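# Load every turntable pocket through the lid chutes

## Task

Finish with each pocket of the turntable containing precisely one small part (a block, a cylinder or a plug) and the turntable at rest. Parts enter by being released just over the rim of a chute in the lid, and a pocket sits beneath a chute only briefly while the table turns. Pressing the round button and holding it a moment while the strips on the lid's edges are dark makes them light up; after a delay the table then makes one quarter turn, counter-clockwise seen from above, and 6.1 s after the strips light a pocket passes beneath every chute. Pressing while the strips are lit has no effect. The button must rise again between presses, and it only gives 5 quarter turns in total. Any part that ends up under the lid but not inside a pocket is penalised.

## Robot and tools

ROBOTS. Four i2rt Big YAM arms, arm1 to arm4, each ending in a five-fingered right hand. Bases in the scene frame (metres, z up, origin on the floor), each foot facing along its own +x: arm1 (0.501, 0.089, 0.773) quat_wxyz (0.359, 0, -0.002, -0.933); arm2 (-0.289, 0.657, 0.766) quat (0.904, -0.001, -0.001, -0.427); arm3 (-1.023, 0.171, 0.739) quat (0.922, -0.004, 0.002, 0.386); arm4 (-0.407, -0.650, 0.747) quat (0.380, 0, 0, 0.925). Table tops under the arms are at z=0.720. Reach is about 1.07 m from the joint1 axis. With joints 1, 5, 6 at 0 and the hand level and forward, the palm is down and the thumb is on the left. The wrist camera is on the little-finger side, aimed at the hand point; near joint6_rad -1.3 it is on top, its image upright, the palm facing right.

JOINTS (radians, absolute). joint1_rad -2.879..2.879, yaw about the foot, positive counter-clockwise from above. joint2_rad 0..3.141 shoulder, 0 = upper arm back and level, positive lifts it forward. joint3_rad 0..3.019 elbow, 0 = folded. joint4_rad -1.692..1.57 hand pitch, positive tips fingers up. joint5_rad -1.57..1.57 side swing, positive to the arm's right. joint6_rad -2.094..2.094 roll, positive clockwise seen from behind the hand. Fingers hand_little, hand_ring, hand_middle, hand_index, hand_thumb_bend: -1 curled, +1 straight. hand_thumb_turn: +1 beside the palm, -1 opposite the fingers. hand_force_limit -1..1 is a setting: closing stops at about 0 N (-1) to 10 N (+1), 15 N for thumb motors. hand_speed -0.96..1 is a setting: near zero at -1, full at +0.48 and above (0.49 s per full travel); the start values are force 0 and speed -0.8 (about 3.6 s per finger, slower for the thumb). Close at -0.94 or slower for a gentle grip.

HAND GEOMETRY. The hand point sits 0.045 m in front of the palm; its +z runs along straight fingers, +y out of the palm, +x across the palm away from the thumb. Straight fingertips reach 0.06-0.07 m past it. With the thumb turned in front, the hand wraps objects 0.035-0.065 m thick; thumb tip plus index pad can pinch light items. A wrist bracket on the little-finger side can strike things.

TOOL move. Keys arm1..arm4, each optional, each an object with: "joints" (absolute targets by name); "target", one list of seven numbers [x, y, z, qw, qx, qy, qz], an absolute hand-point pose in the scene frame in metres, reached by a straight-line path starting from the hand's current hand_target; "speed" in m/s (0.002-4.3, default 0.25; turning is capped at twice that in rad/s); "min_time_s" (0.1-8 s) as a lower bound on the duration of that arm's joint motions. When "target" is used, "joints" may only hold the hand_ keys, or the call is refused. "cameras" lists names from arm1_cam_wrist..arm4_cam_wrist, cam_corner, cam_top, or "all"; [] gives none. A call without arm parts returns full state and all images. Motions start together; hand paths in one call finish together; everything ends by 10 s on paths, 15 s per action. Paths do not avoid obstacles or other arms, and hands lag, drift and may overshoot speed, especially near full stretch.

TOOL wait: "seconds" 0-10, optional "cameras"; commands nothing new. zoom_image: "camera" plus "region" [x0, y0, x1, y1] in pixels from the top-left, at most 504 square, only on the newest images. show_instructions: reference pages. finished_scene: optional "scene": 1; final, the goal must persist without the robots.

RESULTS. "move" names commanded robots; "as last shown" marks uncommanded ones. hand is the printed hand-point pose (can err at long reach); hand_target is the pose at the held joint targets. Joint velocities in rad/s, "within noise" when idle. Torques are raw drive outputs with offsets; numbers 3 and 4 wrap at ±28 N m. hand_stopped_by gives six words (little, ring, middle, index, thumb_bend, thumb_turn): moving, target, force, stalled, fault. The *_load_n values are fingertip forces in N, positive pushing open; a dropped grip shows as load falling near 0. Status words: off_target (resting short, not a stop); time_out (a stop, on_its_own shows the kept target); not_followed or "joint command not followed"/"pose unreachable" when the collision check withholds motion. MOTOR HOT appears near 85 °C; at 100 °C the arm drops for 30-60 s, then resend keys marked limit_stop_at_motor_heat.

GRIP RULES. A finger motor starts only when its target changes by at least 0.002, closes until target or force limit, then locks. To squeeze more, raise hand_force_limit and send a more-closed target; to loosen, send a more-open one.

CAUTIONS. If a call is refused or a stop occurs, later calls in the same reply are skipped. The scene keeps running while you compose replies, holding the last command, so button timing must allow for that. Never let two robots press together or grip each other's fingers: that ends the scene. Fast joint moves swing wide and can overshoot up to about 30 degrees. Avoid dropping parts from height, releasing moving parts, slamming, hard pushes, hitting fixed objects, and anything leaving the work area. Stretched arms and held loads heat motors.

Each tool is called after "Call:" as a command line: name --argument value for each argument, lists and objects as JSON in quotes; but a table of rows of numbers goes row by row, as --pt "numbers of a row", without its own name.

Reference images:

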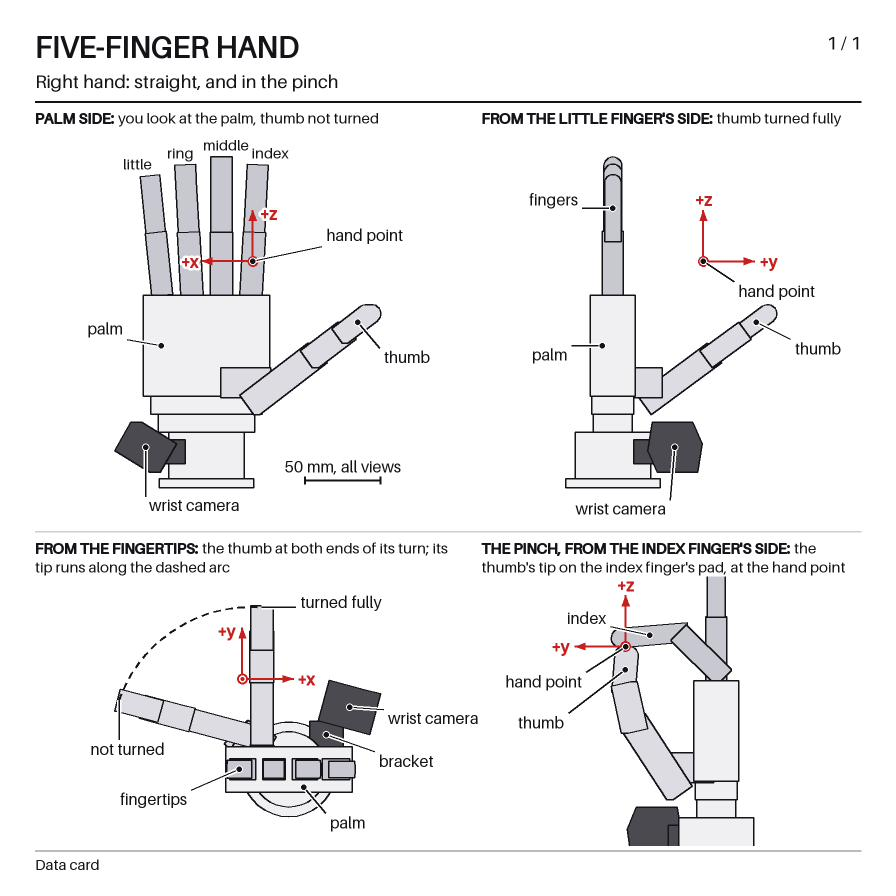

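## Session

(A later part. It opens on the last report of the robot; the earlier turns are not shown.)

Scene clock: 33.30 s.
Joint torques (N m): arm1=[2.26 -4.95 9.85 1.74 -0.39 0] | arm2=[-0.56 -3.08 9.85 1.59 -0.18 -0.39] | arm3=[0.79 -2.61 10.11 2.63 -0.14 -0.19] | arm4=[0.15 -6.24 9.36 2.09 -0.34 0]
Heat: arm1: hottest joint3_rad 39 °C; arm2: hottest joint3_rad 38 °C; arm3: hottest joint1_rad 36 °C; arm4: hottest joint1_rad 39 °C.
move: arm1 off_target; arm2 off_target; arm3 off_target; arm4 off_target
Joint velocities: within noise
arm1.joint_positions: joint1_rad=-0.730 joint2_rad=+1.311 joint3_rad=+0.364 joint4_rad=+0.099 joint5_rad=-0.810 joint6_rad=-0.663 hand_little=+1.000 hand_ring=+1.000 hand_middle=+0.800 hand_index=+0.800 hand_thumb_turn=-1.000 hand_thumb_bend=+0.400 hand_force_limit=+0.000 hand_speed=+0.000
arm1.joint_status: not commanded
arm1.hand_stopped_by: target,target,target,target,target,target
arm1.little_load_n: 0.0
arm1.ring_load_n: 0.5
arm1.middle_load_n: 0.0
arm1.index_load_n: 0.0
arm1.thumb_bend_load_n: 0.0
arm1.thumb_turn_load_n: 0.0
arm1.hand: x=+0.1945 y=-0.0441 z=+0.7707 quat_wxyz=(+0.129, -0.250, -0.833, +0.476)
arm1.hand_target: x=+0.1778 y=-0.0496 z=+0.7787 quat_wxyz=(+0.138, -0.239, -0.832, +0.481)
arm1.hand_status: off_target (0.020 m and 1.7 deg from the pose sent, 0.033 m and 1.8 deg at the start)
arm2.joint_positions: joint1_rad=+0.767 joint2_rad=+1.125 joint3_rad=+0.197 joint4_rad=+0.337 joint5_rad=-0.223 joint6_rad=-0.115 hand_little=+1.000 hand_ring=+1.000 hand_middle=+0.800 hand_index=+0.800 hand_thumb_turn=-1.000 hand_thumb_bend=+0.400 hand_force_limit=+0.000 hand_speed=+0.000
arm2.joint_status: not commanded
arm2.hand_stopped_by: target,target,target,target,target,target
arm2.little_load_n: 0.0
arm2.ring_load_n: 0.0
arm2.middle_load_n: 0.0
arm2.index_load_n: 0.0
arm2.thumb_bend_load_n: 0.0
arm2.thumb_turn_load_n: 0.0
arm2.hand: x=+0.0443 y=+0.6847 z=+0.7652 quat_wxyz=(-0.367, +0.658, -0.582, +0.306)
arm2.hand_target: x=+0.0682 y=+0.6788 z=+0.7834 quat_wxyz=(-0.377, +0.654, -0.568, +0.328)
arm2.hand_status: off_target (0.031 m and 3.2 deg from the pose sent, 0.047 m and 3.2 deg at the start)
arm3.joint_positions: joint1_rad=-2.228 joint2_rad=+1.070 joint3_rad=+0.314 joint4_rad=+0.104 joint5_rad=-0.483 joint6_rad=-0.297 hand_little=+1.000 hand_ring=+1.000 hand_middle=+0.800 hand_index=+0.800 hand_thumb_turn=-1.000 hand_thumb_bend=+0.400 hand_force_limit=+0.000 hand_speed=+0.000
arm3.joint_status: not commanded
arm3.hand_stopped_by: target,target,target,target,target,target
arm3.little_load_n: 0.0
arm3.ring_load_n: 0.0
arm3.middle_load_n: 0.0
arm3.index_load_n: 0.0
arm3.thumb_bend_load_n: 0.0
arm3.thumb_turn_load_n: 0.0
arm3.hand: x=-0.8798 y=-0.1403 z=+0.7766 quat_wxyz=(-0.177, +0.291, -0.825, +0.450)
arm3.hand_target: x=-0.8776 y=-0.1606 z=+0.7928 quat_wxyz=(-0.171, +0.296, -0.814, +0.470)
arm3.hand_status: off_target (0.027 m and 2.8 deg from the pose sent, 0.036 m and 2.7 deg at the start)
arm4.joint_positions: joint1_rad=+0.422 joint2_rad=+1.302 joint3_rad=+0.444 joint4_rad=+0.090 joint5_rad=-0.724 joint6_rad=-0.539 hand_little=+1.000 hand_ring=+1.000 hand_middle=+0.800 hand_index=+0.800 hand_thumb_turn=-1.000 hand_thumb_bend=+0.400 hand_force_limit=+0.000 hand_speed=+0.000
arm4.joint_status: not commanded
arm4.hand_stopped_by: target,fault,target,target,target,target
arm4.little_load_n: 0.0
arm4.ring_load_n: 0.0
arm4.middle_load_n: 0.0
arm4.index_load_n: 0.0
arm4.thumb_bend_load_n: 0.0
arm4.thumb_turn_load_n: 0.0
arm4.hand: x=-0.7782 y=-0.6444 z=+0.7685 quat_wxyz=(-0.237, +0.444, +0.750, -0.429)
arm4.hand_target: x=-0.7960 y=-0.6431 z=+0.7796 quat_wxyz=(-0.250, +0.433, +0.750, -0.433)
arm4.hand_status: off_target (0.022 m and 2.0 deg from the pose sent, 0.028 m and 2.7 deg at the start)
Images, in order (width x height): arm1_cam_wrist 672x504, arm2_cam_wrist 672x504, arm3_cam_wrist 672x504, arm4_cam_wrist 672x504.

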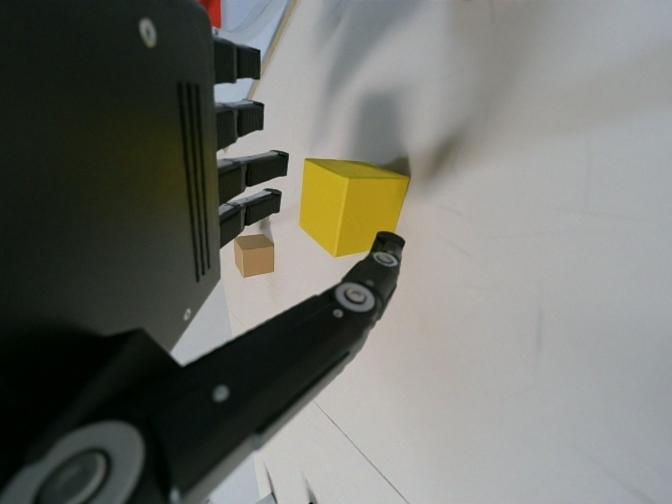

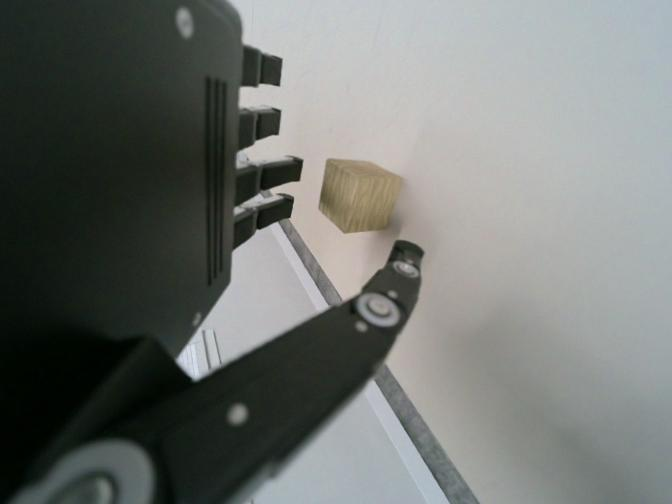

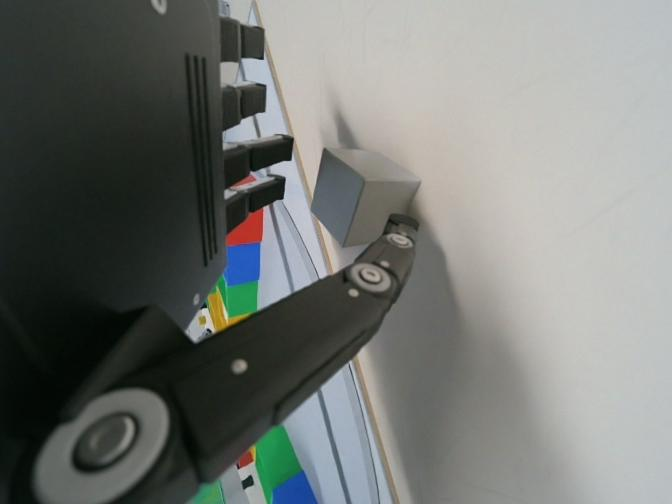

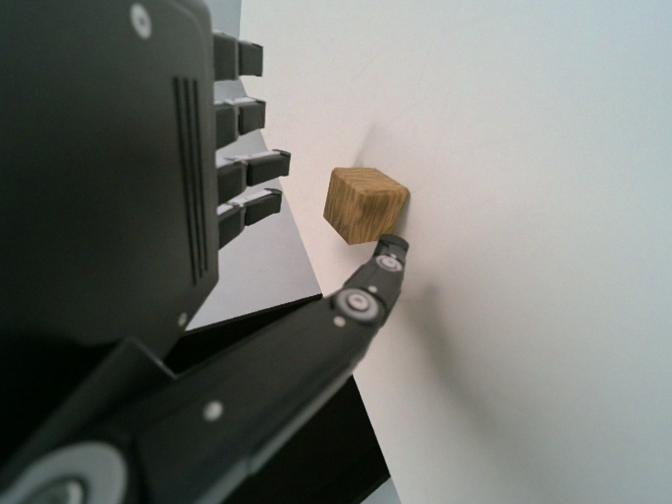

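Call:
move --arm1 '{"target": [0.1733, -0.0545, 0.757, -0.1378, 0.2387, 0.8325, -0.4807], "speed": 0.1}' --arm2 '{"target": [0.080, 0.675, 0.761, 0.3774, -0.6537, 0.5682, -0.3281], "speed": 0.1}' --arm4 '{"target": [-0.8016, -0.6443, 0.755, -0.25, 0.433, 0.75, -0.4331], "speed": 0.1}' --arm3 '{"target": [-0.873, -0.170, 0.763, 0.171, -0.2962, 0.8138, -0.4699], "speed": 0.1}' --cameras '["arm1_cam_wrist", "arm2_cam_wrist", "arm3_cam_wrist", "arm4_cam_wrist"]'

Scene clock: 35.93 s.
Joint torques (N m): arm1=[1.49 -5.01 8.29 1.84 -0.32 0.03] | arm2=[-0.85 -4.07 8.5 1.81 -0.23 -0.38] | arm3=[1.44 -4.31 7.88 2.65 -0.14 -0.11] | arm4=[0.09 -7.41 7.68 2.1 -0.34 0.04]
Heat: arm1: hottest joint3_rad 39 °C; arm2: hottest joint3_rad 38 °C; arm3: hottest joint1_rad 36 °C; arm4: hottest joint1_rad 39 °C.
move: arm1 off_target; arm2 off_target; arm3 off_target; arm4 off_target
Joint velocities: within noise
arm1.joint_positions: joint1_rad=-0.714 joint2_rad=+1.408 joint3_rad=+0.364 joint4_rad=+0.217 joint5_rad=-0.799 joint6_rad=-0.646 hand_little=+1.000 hand_ring=+1.000 hand_middle=+0.800 hand_index=+0.800 hand_thumb_turn=-1.000 hand_thumb_bend=+0.400 hand_force_limit=+0.000 hand_speed=+0.000
arm1.joint_status: not commanded
arm1.hand_stopped_by: target,target,target,target,target,target
arm1.little_load_n: 0.0
arm1.ring_load_n: 0.0
arm1.middle_load_n: 0.0
arm1.index_load_n: 0.0
arm1.thumb_bend_load_n: 0.0
arm1.thumb_turn_load_n: 0.0
arm1.hand: x=+0.1861 y=-0.0486 z=+0.7531 quat_wxyz=(+0.132, -0.248, -0.833, +0.477)
arm1.hand_target: x=+0.1739 y=-0.0543 z=+0.7575 quat_wxyz=(+0.138, -0.239, -0.832, +0.481)
arm1.hand_status: off_target (0.015 m and 1.3 deg from the pose sent, 0.027 m and 1.7 deg at the start)
arm2.joint_positions: joint1_rad=+0.757 joint2_rad=+1.276 joint3_rad=+0.206 joint4_rad=+0.482 joint5_rad=-0.232 joint6_rad=-0.121 hand_little=+1.000 hand_ring=+1.000 hand_middle=+0.800 hand_index=+0.800 hand_thumb_turn=-1.000 hand_thumb_bend=+0.400 hand_force_limit=+0.000 hand_speed=+0.000
arm2.joint_status: not commanded
arm2.hand_stopped_by: target,target,target,target,target,target
arm2.little_load_n: 0.0
arm2.ring_load_n: 0.0
arm2.middle_load_n: 0.0
arm2.index_load_n: 0.0
arm2.thumb_bend_load_n: 0.0
arm2.thumb_turn_load_n: 0.0
arm2.hand: x=+0.0563 y=+0.6811 z=+0.7478 quat_wxyz=(-0.368, +0.657, -0.581, +0.308)
arm2.hand_target: x=+0.0786 y=+0.6749 z=+0.7620 quat_wxyz=(-0.377, +0.654, -0.568, +0.328)
arm2.hand_status: off_target (0.028 m and 3.0 deg from the pose sent, 0.037 m and 3.2 deg at the start)
arm3.joint_positions: joint1_rad=-2.228 joint2_rad=+1.217 joint3_rad=+0.314 joint4_rad=+0.270 joint5_rad=-0.473 joint6_rad=-0.297 hand_little=+1.000 hand_ring=+1.000 hand_middle=+0.800 hand_index=+0.800 hand_thumb_turn=-1.000 hand_thumb_bend=+0.400 hand_force_limit=+0.000 hand_speed=+0.000
arm3.joint_status: not commanded
arm3.hand_stopped_by: target,target,target,target,target,target
arm3.little_load_n: 0.0
arm3.ring_load_n: 0.0
arm3.middle_load_n: 0.0
arm3.index_load_n: 0.0
arm3.thumb_bend_load_n: 0.0
arm3.thumb_turn_load_n: 0.0
arm3.hand: x=-0.8789 y=-0.1586 z=+0.7552 quat_wxyz=(-0.171, +0.290, -0.822, +0.459)
arm3.hand_target: x=-0.8732 y=-0.1694 z=+0.7633 quat_wxyz=(-0.171, +0.296, -0.814, +0.470)
arm3.hand_status: off_target (0.015 m and 1.7 deg from the pose sent, 0.033 m and 2.8 deg at the start)
arm4.joint_positions: joint1_rad=+0.432 joint2_rad=+1.399 joint3_rad=+0.444 joint4_rad=+0.202 joint5_rad=-0.717 joint6_rad=-0.535 hand_little=+1.000 hand_ring=+1.000 hand_middle=+0.800 hand_index=+0.800 hand_thumb_turn=-1.000 hand_thumb_bend=+0.400 hand_force_limit=+0.000 hand_speed=+0.000
arm4.joint_status: not commanded
arm4.hand_stopped_by: target,fault,target,target,target,target
arm4.little_load_n: 0.0
arm4.ring_load_n: 0.0
arm4.middle_load_n: 0.0
arm4.index_load_n: 0.0
arm4.thumb_bend_load_n: 0.0
arm4.thumb_turn_load_n: 0.0
arm4.hand: x=-0.7890 y=-0.6430 z=+0.7485 quat_wxyz=(-0.243, +0.440, +0.751, -0.429)
arm4.hand_target: x=-0.8011 y=-0.6443 z=+0.7553 quat_wxyz=(-0.250, +0.433, +0.750, -0.433)
arm4.hand_status: off_target (0.014 m and 1.3 deg from the pose sent, 0.027 m and 2.0 deg at the start)
Images, in order (width x height): arm1_cam_wrist 672x504, arm2_cam_wrist 672x504, arm3_cam_wrist 672x504, arm4_cam_wrist 672x504.

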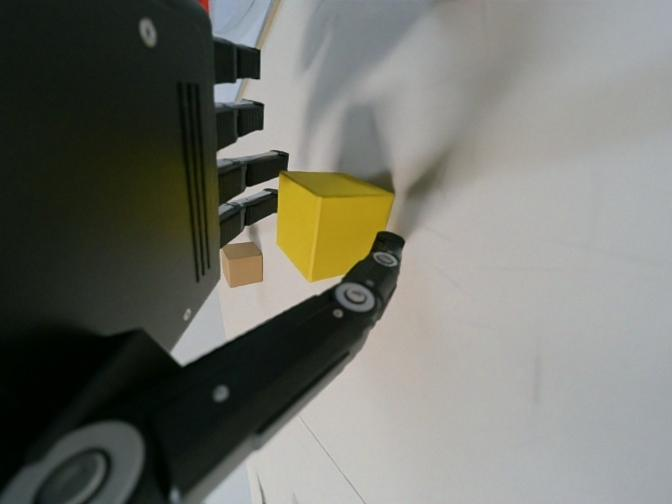

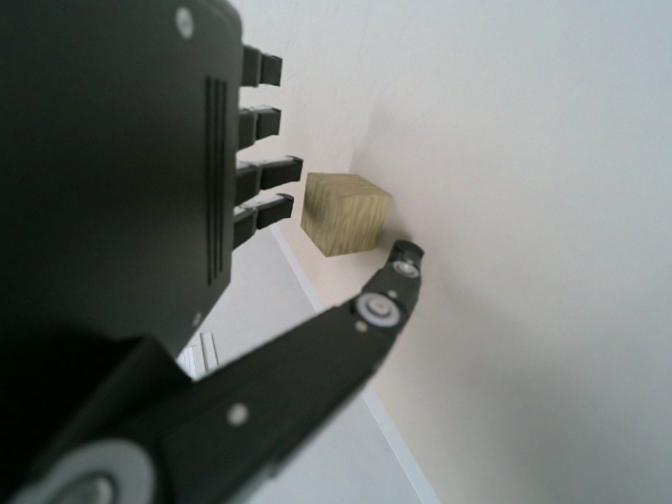

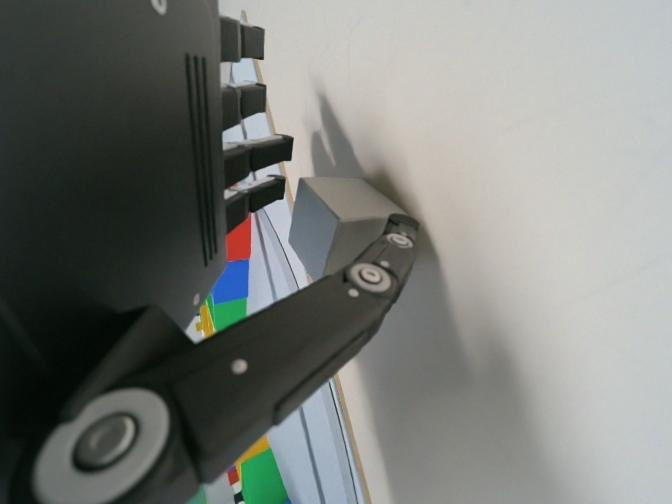

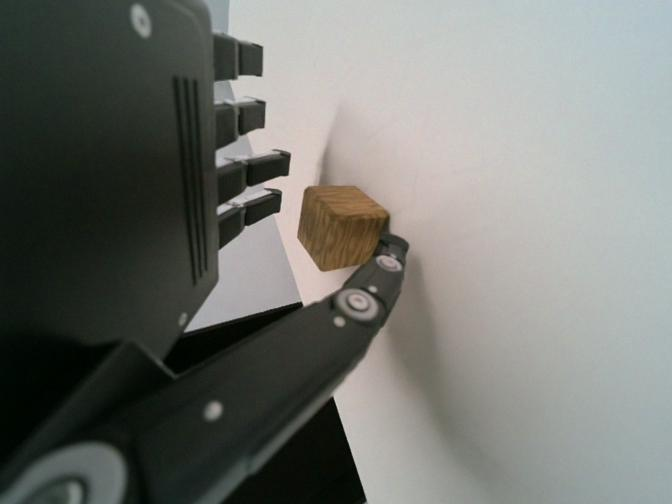

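Call:
move --arm1 '{"joints": {"hand_speed": -0.92, "hand_force_limit": -0.4, "hand_index": -0.4, "hand_middle": -0.4}}' --arm2 '{"joints": {"hand_speed": -0.92, "hand_force_limit": -0.4, "hand_index": -0.4, "hand_middle": -0.4}}' --arm3 '{"joints": {"hand_speed": -0.92, "hand_force_limit": -0.4, "hand_index": -0.4, "hand_middle": -0.4}}' --arm4 '{"joints": {"hand_speed": -0.92, "hand_force_limit": -0.4, "hand_index": -0.4, "hand_middle": -0.4}}' --cameras '["arm1_cam_wrist", "arm2_cam_wrist", "arm3_cam_wrist", "arm4_cam_wrist"]'

Scene clock: 41.13 s.
Joint torques (N m): arm1=[1.67 -5.19 8.34 1.74 -0.32 -0.02] | arm2=[-1.26 -4.42 8.32 1.51 -0.1 -0.4] | arm3=[1.79 -3.9 7.91 2.35 -0.12 -0.12] | arm4=[0.03 -7.36 7.68 2.03 -0.33 0.02]
Heat: arm1: hottest joint3_rad 38 °C; arm2: hottest joint3_rad 38 °C; arm3: hottest joint3_rad 37 °C; arm4: hottest joint1_rad 39 °C.
move: arm1 off_target; arm2 off_target; arm3 off_target; arm4 off_target
Joint velocities: within noise
arm1.joint_positions: joint1_rad=-0.712 joint2_rad=+1.408 joint3_rad=+0.364 joint4_rad=+0.220 joint5_rad=-0.799 joint6_rad=-0.643 hand_little=+1.000 hand_ring=+1.000 hand_middle=+0.174 hand_index=+0.159 hand_thumb_turn=-1.000 hand_thumb_bend=+0.401 hand_force_limit=-0.400 hand_speed=-0.920
arm1.joint_status: hand_middle off_target (ended at +0.174, target -0.400); hand_index off_target (ended at +0.159, target -0.400); the others done
arm1.hand_stopped_by: target,target,force,force,target,target
arm1.little_load_n: 0.0
arm1.ring_load_n: 0.0
arm1.middle_load_n: 3.5
arm1.index_load_n: 3.5
arm1.thumb_bend_load_n: 4.5
arm1.thumb_turn_load_n: 0.0
arm1.hand: x=+0.1857 y=-0.0492 z=+0.7535 quat_wxyz=(+0.132, -0.248, -0.833, +0.477)
arm1.hand_target: x=+0.1738 y=-0.0543 z=+0.7575 quat_wxyz=(+0.138, -0.239, -0.832, +0.481)
arm1.hand_status: not commanded
arm2.joint_positions: joint1_rad=+0.757 joint2_rad=+1.276 joint3_rad=+0.208 joint4_rad=+0.485 joint5_rad=-0.235 joint6_rad=-0.121 hand_little=+1.000 hand_ring=+1.000 hand_middle=+0.054 hand_index=+0.031 hand_thumb_turn=-1.000 hand_thumb_bend=+0.401 hand_force_limit=-0.400 hand_speed=-0.920
arm2.joint_status: hand_middle off_target (ended at +0.054, target -0.400); hand_index off_target (ended at +0.031, target -0.400); the others done
arm2.hand_stopped_by: target,target,force,force,target,target
arm2.little_load_n: 0.0
arm2.ring_load_n: 0.0
arm2.middle_load_n: 2.5
arm2.index_load_n: 3.0
arm2.thumb_bend_load_n: 4.0
arm2.thumb_turn_load_n: 0.0
arm2.hand: x=+0.0578 y=+0.6814 z=+0.7492 quat_wxyz=(-0.370, +0.657, -0.579, +0.309)
arm2.hand_target: x=+0.0786 y=+0.6749 z=+0.7620 quat_wxyz=(-0.377, +0.654, -0.568, +0.328)
arm2.hand_status: not commanded
arm3.joint_positions: joint1_rad=-2.228 joint2_rad=+1.217 joint3_rad=+0.314 joint4_rad=+0.274 joint5_rad=-0.473 joint6_rad=-0.297 hand_little=+1.000 hand_ring=+1.000 hand_middle=+0.158 hand_index=+0.158 hand_thumb_turn=-1.000 hand_thumb_bend=+0.401 hand_force_limit=-0.400 hand_speed=-0.920
arm3.joint_status: hand_middle off_target (ended at +0.158, target -0.400); hand_index off_target (ended at +0.158, target -0.400); the others done
arm3.hand_stopped_by: target,target,force,force,target,target
arm3.little_load_n: 0.0
arm3.ring_load_n: 0.0
arm3.middle_load_n: 3.0
arm3.index_load_n: 3.0
arm3.thumb_bend_load_n: 4.5
arm3.thumb_turn_load_n: -0.5
arm3.hand: x=-0.8789 y=-0.1593 z=+0.7557 quat_wxyz=(-0.171, +0.291, -0.821, +0.460)
arm3.hand_target: x=-0.8732 y=-0.1694 z=+0.7633 quat_wxyz=(-0.171, +0.296, -0.814, +0.470)
arm3.hand_status: not commanded
arm4.joint_positions: joint1_rad=+0.432 joint2_rad=+1.399 joint3_rad=+0.444 joint4_rad=+0.204 joint5_rad=-0.717 joint6_rad=-0.533 hand_little=+1.000 hand_ring=+1.000 hand_middle=+0.062 hand_index=+0.046 hand_thumb_turn=-1.000 hand_thumb_bend=+0.401 hand_force_limit=-0.400 hand_speed=-0.920
arm4.joint_status: hand_middle off_target (ended at +0.062, target -0.400); hand_index off_target (ended at +0.046, target -0.400); the others done
arm4.hand_stopped_by: target,fault,force,force,target,target
arm4.little_load_n: 0.0
arm4.ring_load_n: 0.0
arm4.middle_load_n: 3.0
arm4.index_load_n: 3.0
arm4.thumb_bend_load_n: 5.0
arm4.thumb_turn_load_n: -1.0
arm4.hand: x=-0.7894 y=-0.6433 z=+0.7488 quat_wxyz=(-0.243, +0.440, +0.750, -0.429)
arm4.hand_target: x=-0.8011 y=-0.6444 z=+0.7553 quat_wxyz=(-0.250, +0.433, +0.750, -0.433)
arm4.hand_status: not commanded
Images, in order (width x height): arm1_cam_wrist 672x504, arm2_cam_wrist 672x504, arm3_cam_wrist 672x504, arm4_cam_wrist 672x504.

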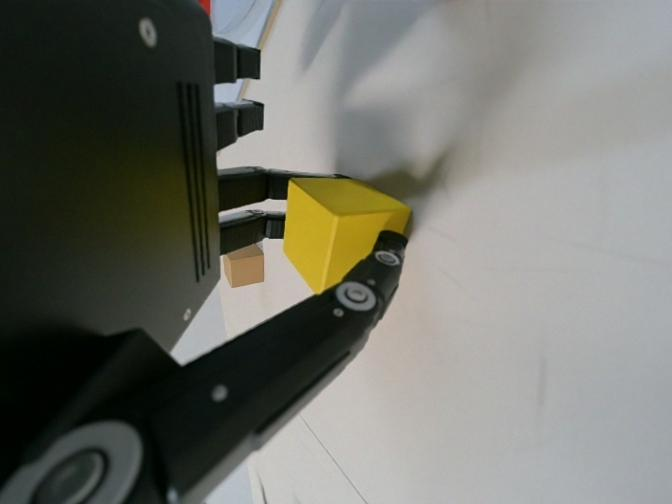

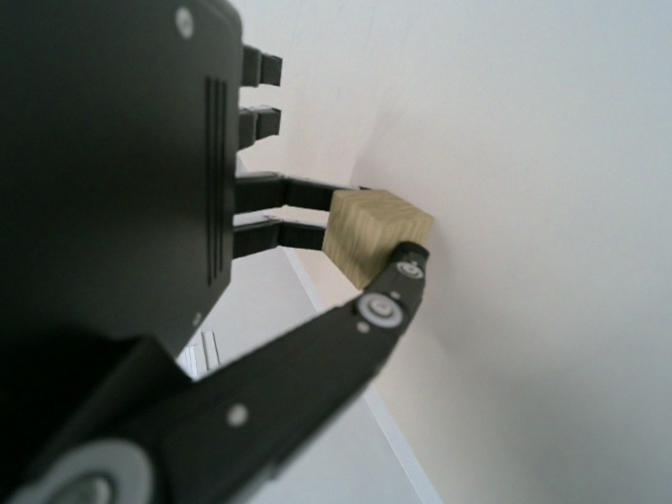

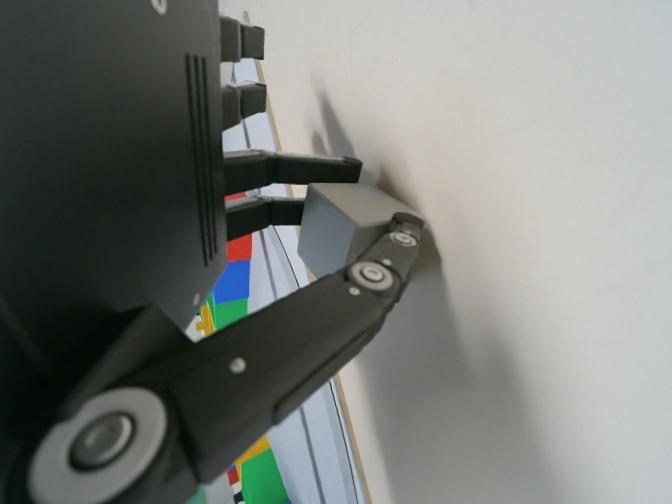

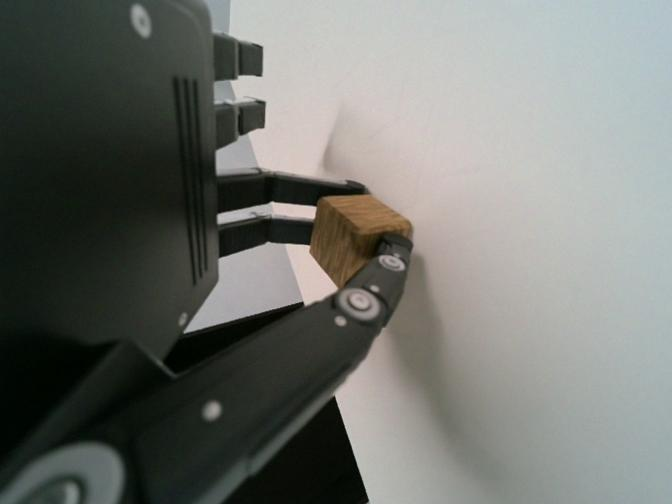

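Call:
move --arm1 '{"joints": {"joint2_rad": 0.62, "joint3_rad": 1.35, "joint4_rad": -1.25, "joint5_rad": 0, "joint6_rad": 0}, "min_time_s": 3}' --arm2 '{"joints": {"joint2_rad": 0.62, "joint3_rad": 1.35, "joint4_rad": -1.25, "joint5_rad": 0, "joint6_rad": 0}, "min_time_s": 3}' --arm3 '{"joints": {"joint2_rad": 0.62, "joint3_rad": 1.35, "joint4_rad": -1.25, "joint5_rad": 0, "joint6_rad": 0}, "min_time_s": 3}' --arm4 '{"joints": {"joint2_rad": 0.62, "joint3_rad": 1.35, "joint4_rad": -1.25, "joint5_rad": 0, "joint6_rad": 0}, "min_time_s": 3}'

Call:
move --arm1 '{"joints": {"joint1_rad": -0.55}, "min_time_s": 2}' --arm2 '{"joints": {"joint1_rad": -0.99}, "min_time_s": 3}' --arm3 '{"joints": {"joint1_rad": -1.28}, "min_time_s": 2}' --arm4 '{"joints": {"joint1_rad": -0.74}, "min_time_s": 2}' --cameras '["all"]'

Scene clock: 46.17 s.
Joint torques (N m): arm1=[1.61 1.38 12.88 1.1 0.02 0.05] | arm2=[-1.03 2.32 11.38 0.79 0.19 -0.03] | arm3=[1.96 3.02 9.92 1.77 0.07 -0.05] | arm4=[-0.09 1.79 10.29 1.63 0.05 0.05]
Heat: arm1: hottest joint3_rad 39 °C; arm2: hottest joint3_rad 40 °C; arm3: hottest joint3_rad 37 °C; arm4: hottest joint1_rad 39 °C.
move: arm1 done; arm2 done; arm3 done; arm4 done
Joint velocities: within noise
arm1.joint_positions: joint1_rad=-0.707 joint2_rad=+0.617 joint3_rad=+1.315 joint4_rad=-1.240 joint5_rad=-0.002 joint6_rad=-0.009 hand_little=+1.000 hand_ring=+1.000 hand_middle=+0.174 hand_index=+0.159 hand_thumb_turn=-1.000 hand_thumb_bend=+0.402 hand_force_limit=-0.400 hand_speed=-0.920
arm1.joint_status: all done
arm1.hand_stopped_by: target,target,force,force,target,target
arm1.little_load_n: 0.0
arm1.ring_load_n: 0.0
arm1.middle_load_n: 3.5
arm1.index_load_n: 3.0
arm1.thumb_bend_load_n: 5.0
arm1.thumb_turn_load_n: 0.0
arm1.hand: x=+0.2583 y=+0.0536 z=+1.2335 quat_wxyz=(+0.343, -0.604, -0.627, +0.353)
arm1.hand_target: x=+0.2616 y=+0.0513 z=+1.2481 quat_wxyz=(+0.346, -0.601, -0.623, +0.362)
arm1.hand_status: not commanded
arm2.joint_positions: joint1_rad=+0.757 joint2_rad=+0.613 joint3_rad=+1.306 joint4_rad=-1.243 joint5_rad=-0.004 joint6_rad=-0.017 hand_little=+1.000 hand_ring=+1.000 hand_middle=+0.054 hand_index=+0.031 hand_thumb_turn=-1.000 hand_thumb_bend=+0.401 hand_force_limit=-0.400 hand_speed=-0.920
arm2.joint_status: all done
arm2.hand_stopped_by: target,target,force,force,target,target
arm2.little_load_n: 0.0
arm2.ring_load_n: 0.0
arm2.middle_load_n: 2.5
arm2.index_load_n: 3.0
arm2.thumb_bend_load_n: 4.0
arm2.thumb_turn_load_n: -0.5
arm2.hand: x=-0.0453 y=+0.6578 z=+1.2220 quat_wxyz=(-0.321, +0.584, -0.648, +0.369)
arm2.hand_target: x=-0.0465 y=+0.6562 z=+1.2410 quat_wxyz=(-0.330, +0.570, -0.651, +0.379)
arm2.hand_status: not commanded
arm3.joint_positions: joint1_rad=-2.228 joint2_rad=+0.616 joint3_rad=+1.318 joint4_rad=-1.243 joint5_rad=-0.002 joint6_rad=-0.012 hand_little=+1.000 hand_ring=+1.000 hand_middle=+0.158 hand_index=+0.158 hand_thumb_turn=-1.000 hand_thumb_bend=+0.401 hand_force_limit=-0.400 hand_speed=-0.920
arm3.joint_status: all done
arm3.hand_stopped_by: target,target,force,force,target,target
arm3.little_load_n: 0.0
arm3.ring_load_n: 0.0
arm3.middle_load_n: 2.5
arm3.index_load_n: 2.5
arm3.thumb_bend_load_n: 5.0
arm3.thumb_turn_load_n: -0.5
arm3.hand: x=-0.9607 y=-0.0603 z=+1.2032 quat_wxyz=(-0.031, +0.065, -0.865, +0.496)
arm3.hand_target: x=-0.9576 y=-0.0578 z=+1.2166 quat_wxyz=(-0.037, +0.064, -0.860, +0.504)
arm3.hand_status: not commanded
arm4.joint_positions: joint1_rad=+0.434 joint2_rad=+0.614 joint3_rad=+1.319 joint4_rad=-1.245 joint5_rad=-0.002 joint6_rad=-0.012 hand_little=+1.000 hand_ring=+1.000 hand_middle=+0.062 hand_index=+0.046 hand_thumb_turn=-1.000 hand_thumb_bend=+0.401 hand_force_limit=-0.400 hand_speed=-0.920
arm4.joint_status: all done
arm4.hand_stopped_by: target,fault,force,force,target,target
arm4.little_load_n: 0.0
arm4.ring_load_n: 0.0
arm4.middle_load_n: 3.0
arm4.index_load_n: 3.0
arm4.thumb_bend_load_n: 5.5
arm4.thumb_turn_load_n: -1.0
arm4.hand: x=-0.6435 y=-0.5965 z=+1.2087 quat_wxyz=(-0.405, +0.708, +0.505, -0.282)
arm4.hand_target: x=-0.6439 y=-0.5996 z=+1.2218 quat_wxyz=(-0.409, +0.705, +0.501, -0.291)
arm4.hand_status: not commanded
pictures: none

Scene clock: 49.57 s.
Joint torques (N m): arm1=[1.67 1.14 12.46 1.02 0.02 0.06] | arm2=[-0.97 2.37 11.33 0.79 0.15 -0.04] | arm3=[1.55 3.19 10 1.62 0.05 -0.04] | arm4=[-1.61 1.73 10.3 1.65 -0.02 0.04]
Heat: arm1: hottest joint3_rad 41 °C; arm2: hottest joint3_rad 40 °C; arm3: hottest joint3_rad 38 °C; arm4: hottest joint1_rad 39 °C.
move: arm1 done; arm2 done; arm3 done; arm4 done
Joint velocities: within noise
arm1.joint_positions: joint1_rad=-0.566 joint2_rad=+0.617 joint3_rad=+1.315 joint4_rad=-1.240 joint5_rad=-0.002 joint6_rad=-0.009 hand_little=+1.000 hand_ring=+1.000 hand_middle=+0.174 hand_index=+0.159 hand_thumb_turn=-1.000 hand_thumb_bend=+0.402 hand_force_limit=-0.400 hand_speed=-0.920
arm1.joint_status: all done
arm1.hand_stopped_by: target,target,force,force,target,target
arm1.little_load_n: 0.0
arm1.ring_load_n: 0.0
arm1.middle_load_n: 3.0
arm1.index_load_n: 3.0
arm1.thumb_bend_load_n: 5.0
arm1.thumb_turn_load_n: 0.0
arm1.hand: x=+0.2659 y=+0.0200 z=+1.2337 quat_wxyz=(+0.317, -0.559, -0.667, +0.376)
arm1.hand_target: x=+0.2699 y=+0.0167 z=+1.2482 quat_wxyz=(+0.319, -0.554, -0.665, +0.387)
arm1.hand_status: not commanded
arm2.joint_positions: joint1_rad=-0.984 joint2_rad=+0.613 joint3_rad=+1.306 joint4_rad=-1.243 joint5_rad=-0.002 joint6_rad=-0.017 hand_little=+1.000 hand_ring=+1.000 hand_middle=+0.054 hand_index=+0.031 hand_thumb_turn=-1.000 hand_thumb_bend=+0.401 hand_force_limit=-0.400 hand_speed=-0.920
arm2.joint_status: all done
arm2.hand_stopped_by: target,target,force,force,target,target
arm2.little_load_n: 0.0
arm2.ring_load_n: 0.0
arm2.middle_load_n: 2.5
arm2.index_load_n: 3.0
arm2.thumb_bend_load_n: 4.0
arm2.thumb_turn_load_n: 0.0
arm2.hand: x=-0.3310 y=+0.4179 z=+1.2224 quat_wxyz=(+0.074, -0.121, -0.864, +0.484)
arm2.hand_target: x=-0.3316 y=+0.4193 z=+1.2414 quat_wxyz=(+0.075, -0.130, -0.855, +0.497)
arm2.hand_status: not commanded
arm3.joint_positions: joint1_rad=-1.293 joint2_rad=+0.616 joint3_rad=+1.318 joint4_rad=-1.243 joint5_rad=-0.001 joint6_rad=-0.011 hand_little=+1.000 hand_ring=+1.000 hand_middle=+0.158 hand_index=+0.158 hand_thumb_turn=-1.000 hand_thumb_bend=+0.401 hand_force_limit=-0.400 hand_speed=-0.920
arm3.joint_status: all done
arm3.hand_stopped_by: target,target,force,force,target,target
arm3.little_load_n: 0.0
arm3.ring_load_n: 0.0
arm3.middle_load_n: 3.0
arm3.index_load_n: 2.5
arm3.thumb_bend_load_n: 5.0
arm3.thumb_turn_load_n: -0.5
arm3.hand: x=-0.7963 y=+0.0856 z=+1.2016 quat_wxyz=(-0.247, +0.449, -0.744, +0.429)
arm3.hand_target: x=-0.7963 y=+0.0899 z=+1.2150 quat_wxyz=(-0.256, +0.448, -0.739, +0.433)
arm3.hand_status: not commanded
arm4.joint_positions: joint1_rad=-0.730 joint2_rad=+0.614 joint3_rad=+1.319 joint4_rad=-1.245 joint5_rad=+0.000 joint6_rad=-0.012 hand_little=+1.000 hand_ring=+1.000 hand_middle=+0.062 hand_index=+0.046 hand_thumb_turn=-1.000 hand_thumb_bend=+0.401 hand_force_limit=-0.400 hand_speed=-0.920
arm4.joint_status: all done
arm4.hand_stopped_by: target,fault,force,force,target,target
arm4.little_load_n: 0.0
arm4.ring_load_n: 0.0
arm4.middle_load_n: 3.0
arm4.index_load_n: 3.0
arm4.thumb_bend_load_n: 5.5
arm4.thumb_turn_load_n: -1.0
arm4.hand: x=-0.4510 y=-0.4111 z=+1.2087 quat_wxyz=(-0.493, +0.869, +0.032, -0.013)
arm4.hand_target: x=-0.4491 y=-0.4111 z=+1.2218 quat_wxyz=(-0.502, +0.865, +0.022, -0.013)
arm4.hand_status: not commanded
pictures: arm1_cam_wrist, arm2_cam_wrist, arm3_cam_wrist, arm4_cam_wrist, cam_corner, cam_top
Images, in order (width x height): arm1_cam_wrist 672x504, arm2_cam_wrist 672x504, arm3_cam_wrist 672x504, arm4_cam_wrist 672x504, cam_corner 672x504, cam_top 672x504.

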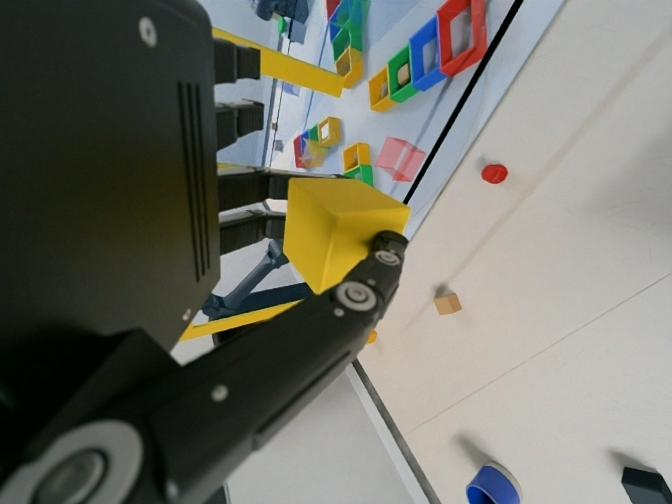

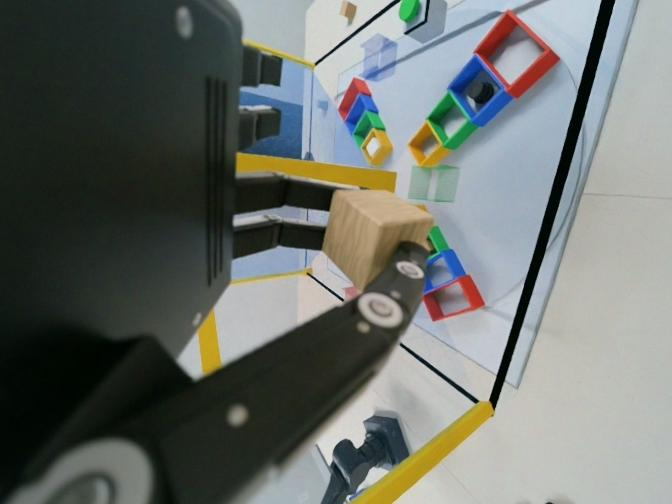

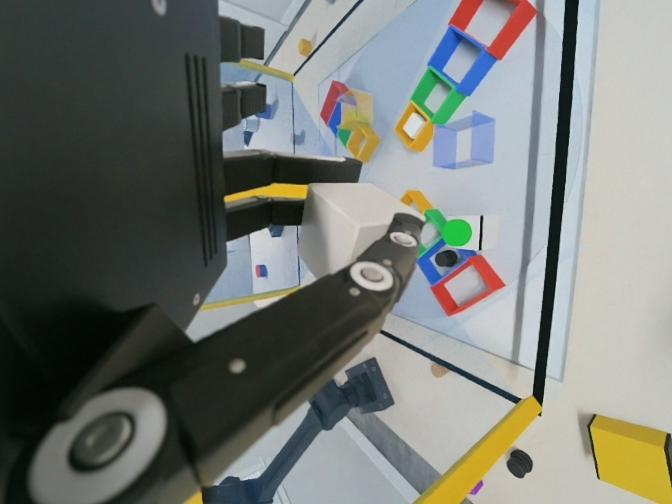

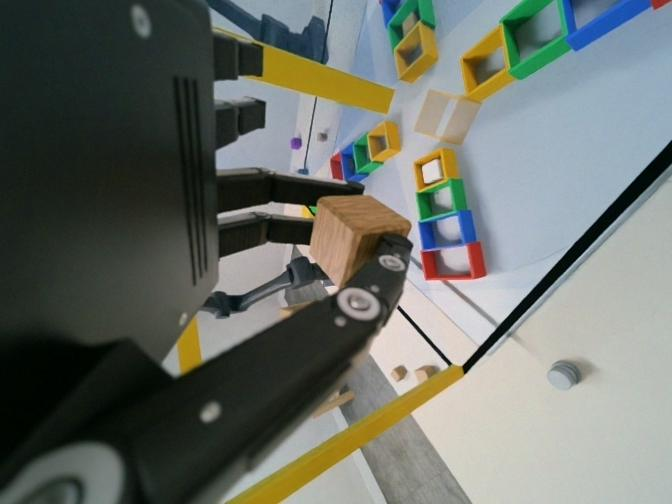

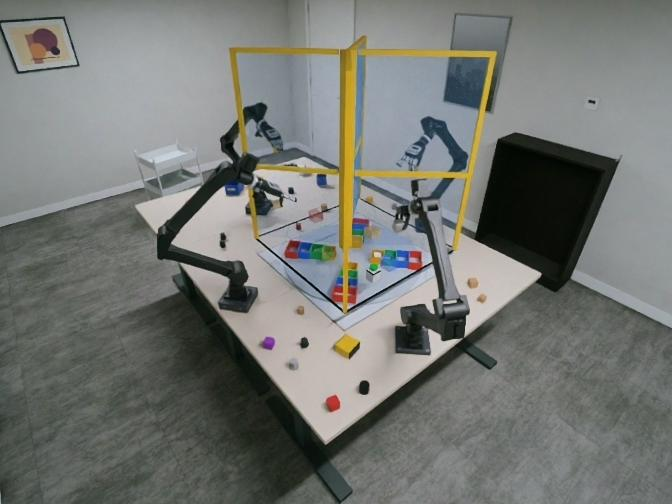

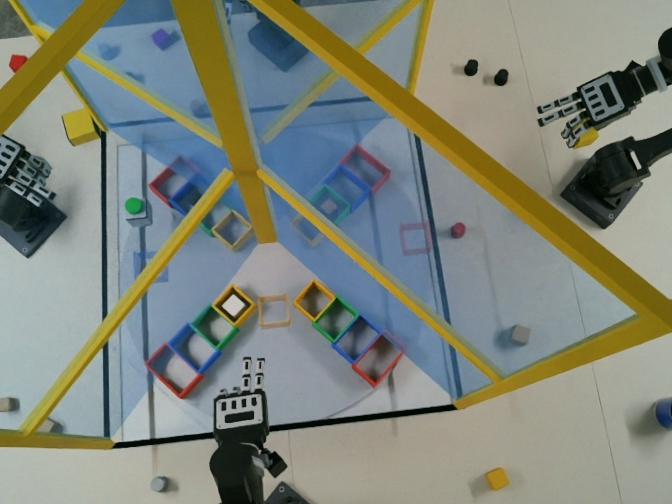

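Call:
zoom_image --camera "arm2_cam_wrist" --region '[300, 0, 600, 200]'

Call:
zoom_image --camera "arm2_cam_wrist" --region '[380, 150, 580, 420]'

Call:
zoom_image --camera "arm3_cam_wrist" --region '[300, 0, 600, 200]'

Call:
zoom_image --camera "arm3_cam_wrist" --region '[380, 160, 580, 420]'

Call:
zoom_image --camera "arm4_cam_wrist" --region '[360, 0, 672, 200]'

Call:
zoom_image --camera "arm4_cam_wrist" --region '[380, 60, 580, 320]'

Call:
zoom_image --camera "arm1_cam_wrist" --region '[280, 0, 560, 220]'

Scaled by 1.680 from the camera's image (finer frame: 960x720).

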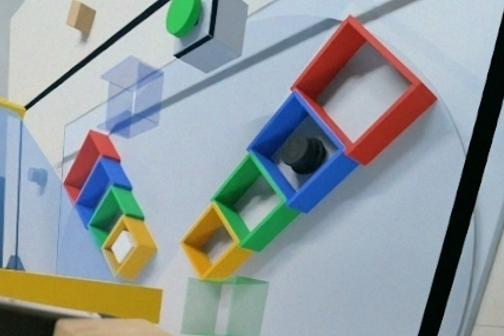

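Scaled by 1.867 from the camera's image (finer frame: 960x720).

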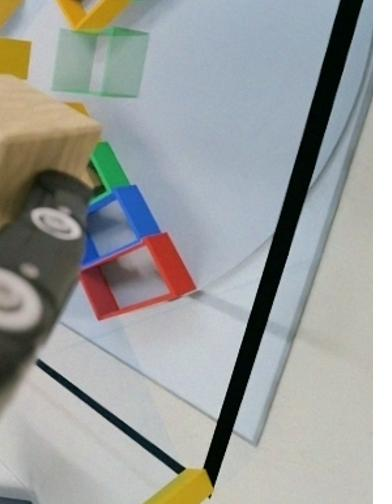

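Scaled by 1.680 from the camera's image (finer frame: 960x720).

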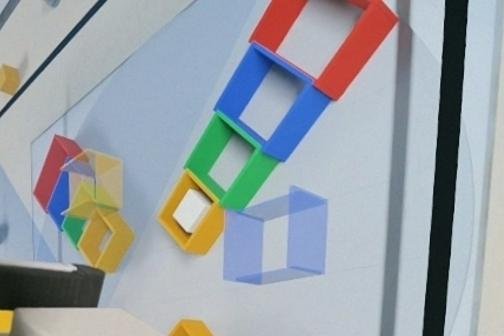

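Scaled by 1.938 from the camera's image (finer frame: 960x720).

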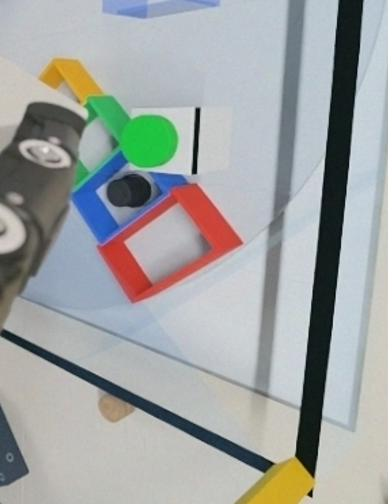

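Scaled by 1.615 from the camera's image (finer frame: 960x720).

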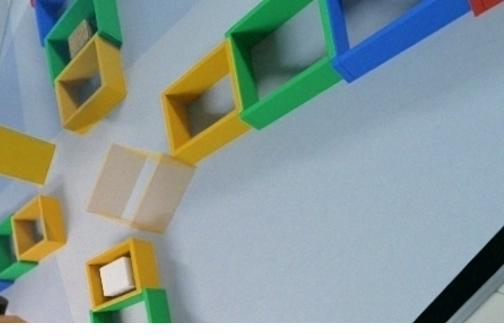

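Scaled by 1.938 from the camera's image (finer frame: 960x720).

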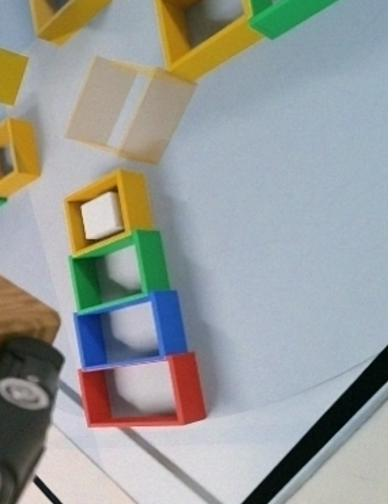

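Scaled by 1.800 from the camera's image (finer frame: 960x720).

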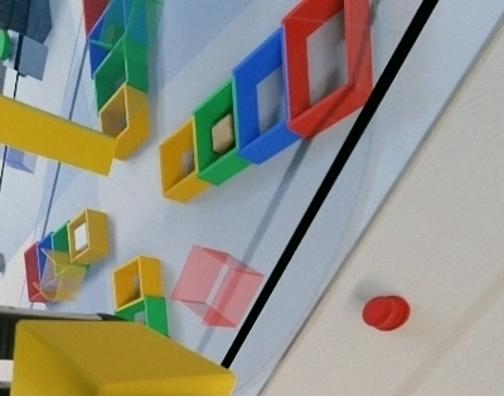

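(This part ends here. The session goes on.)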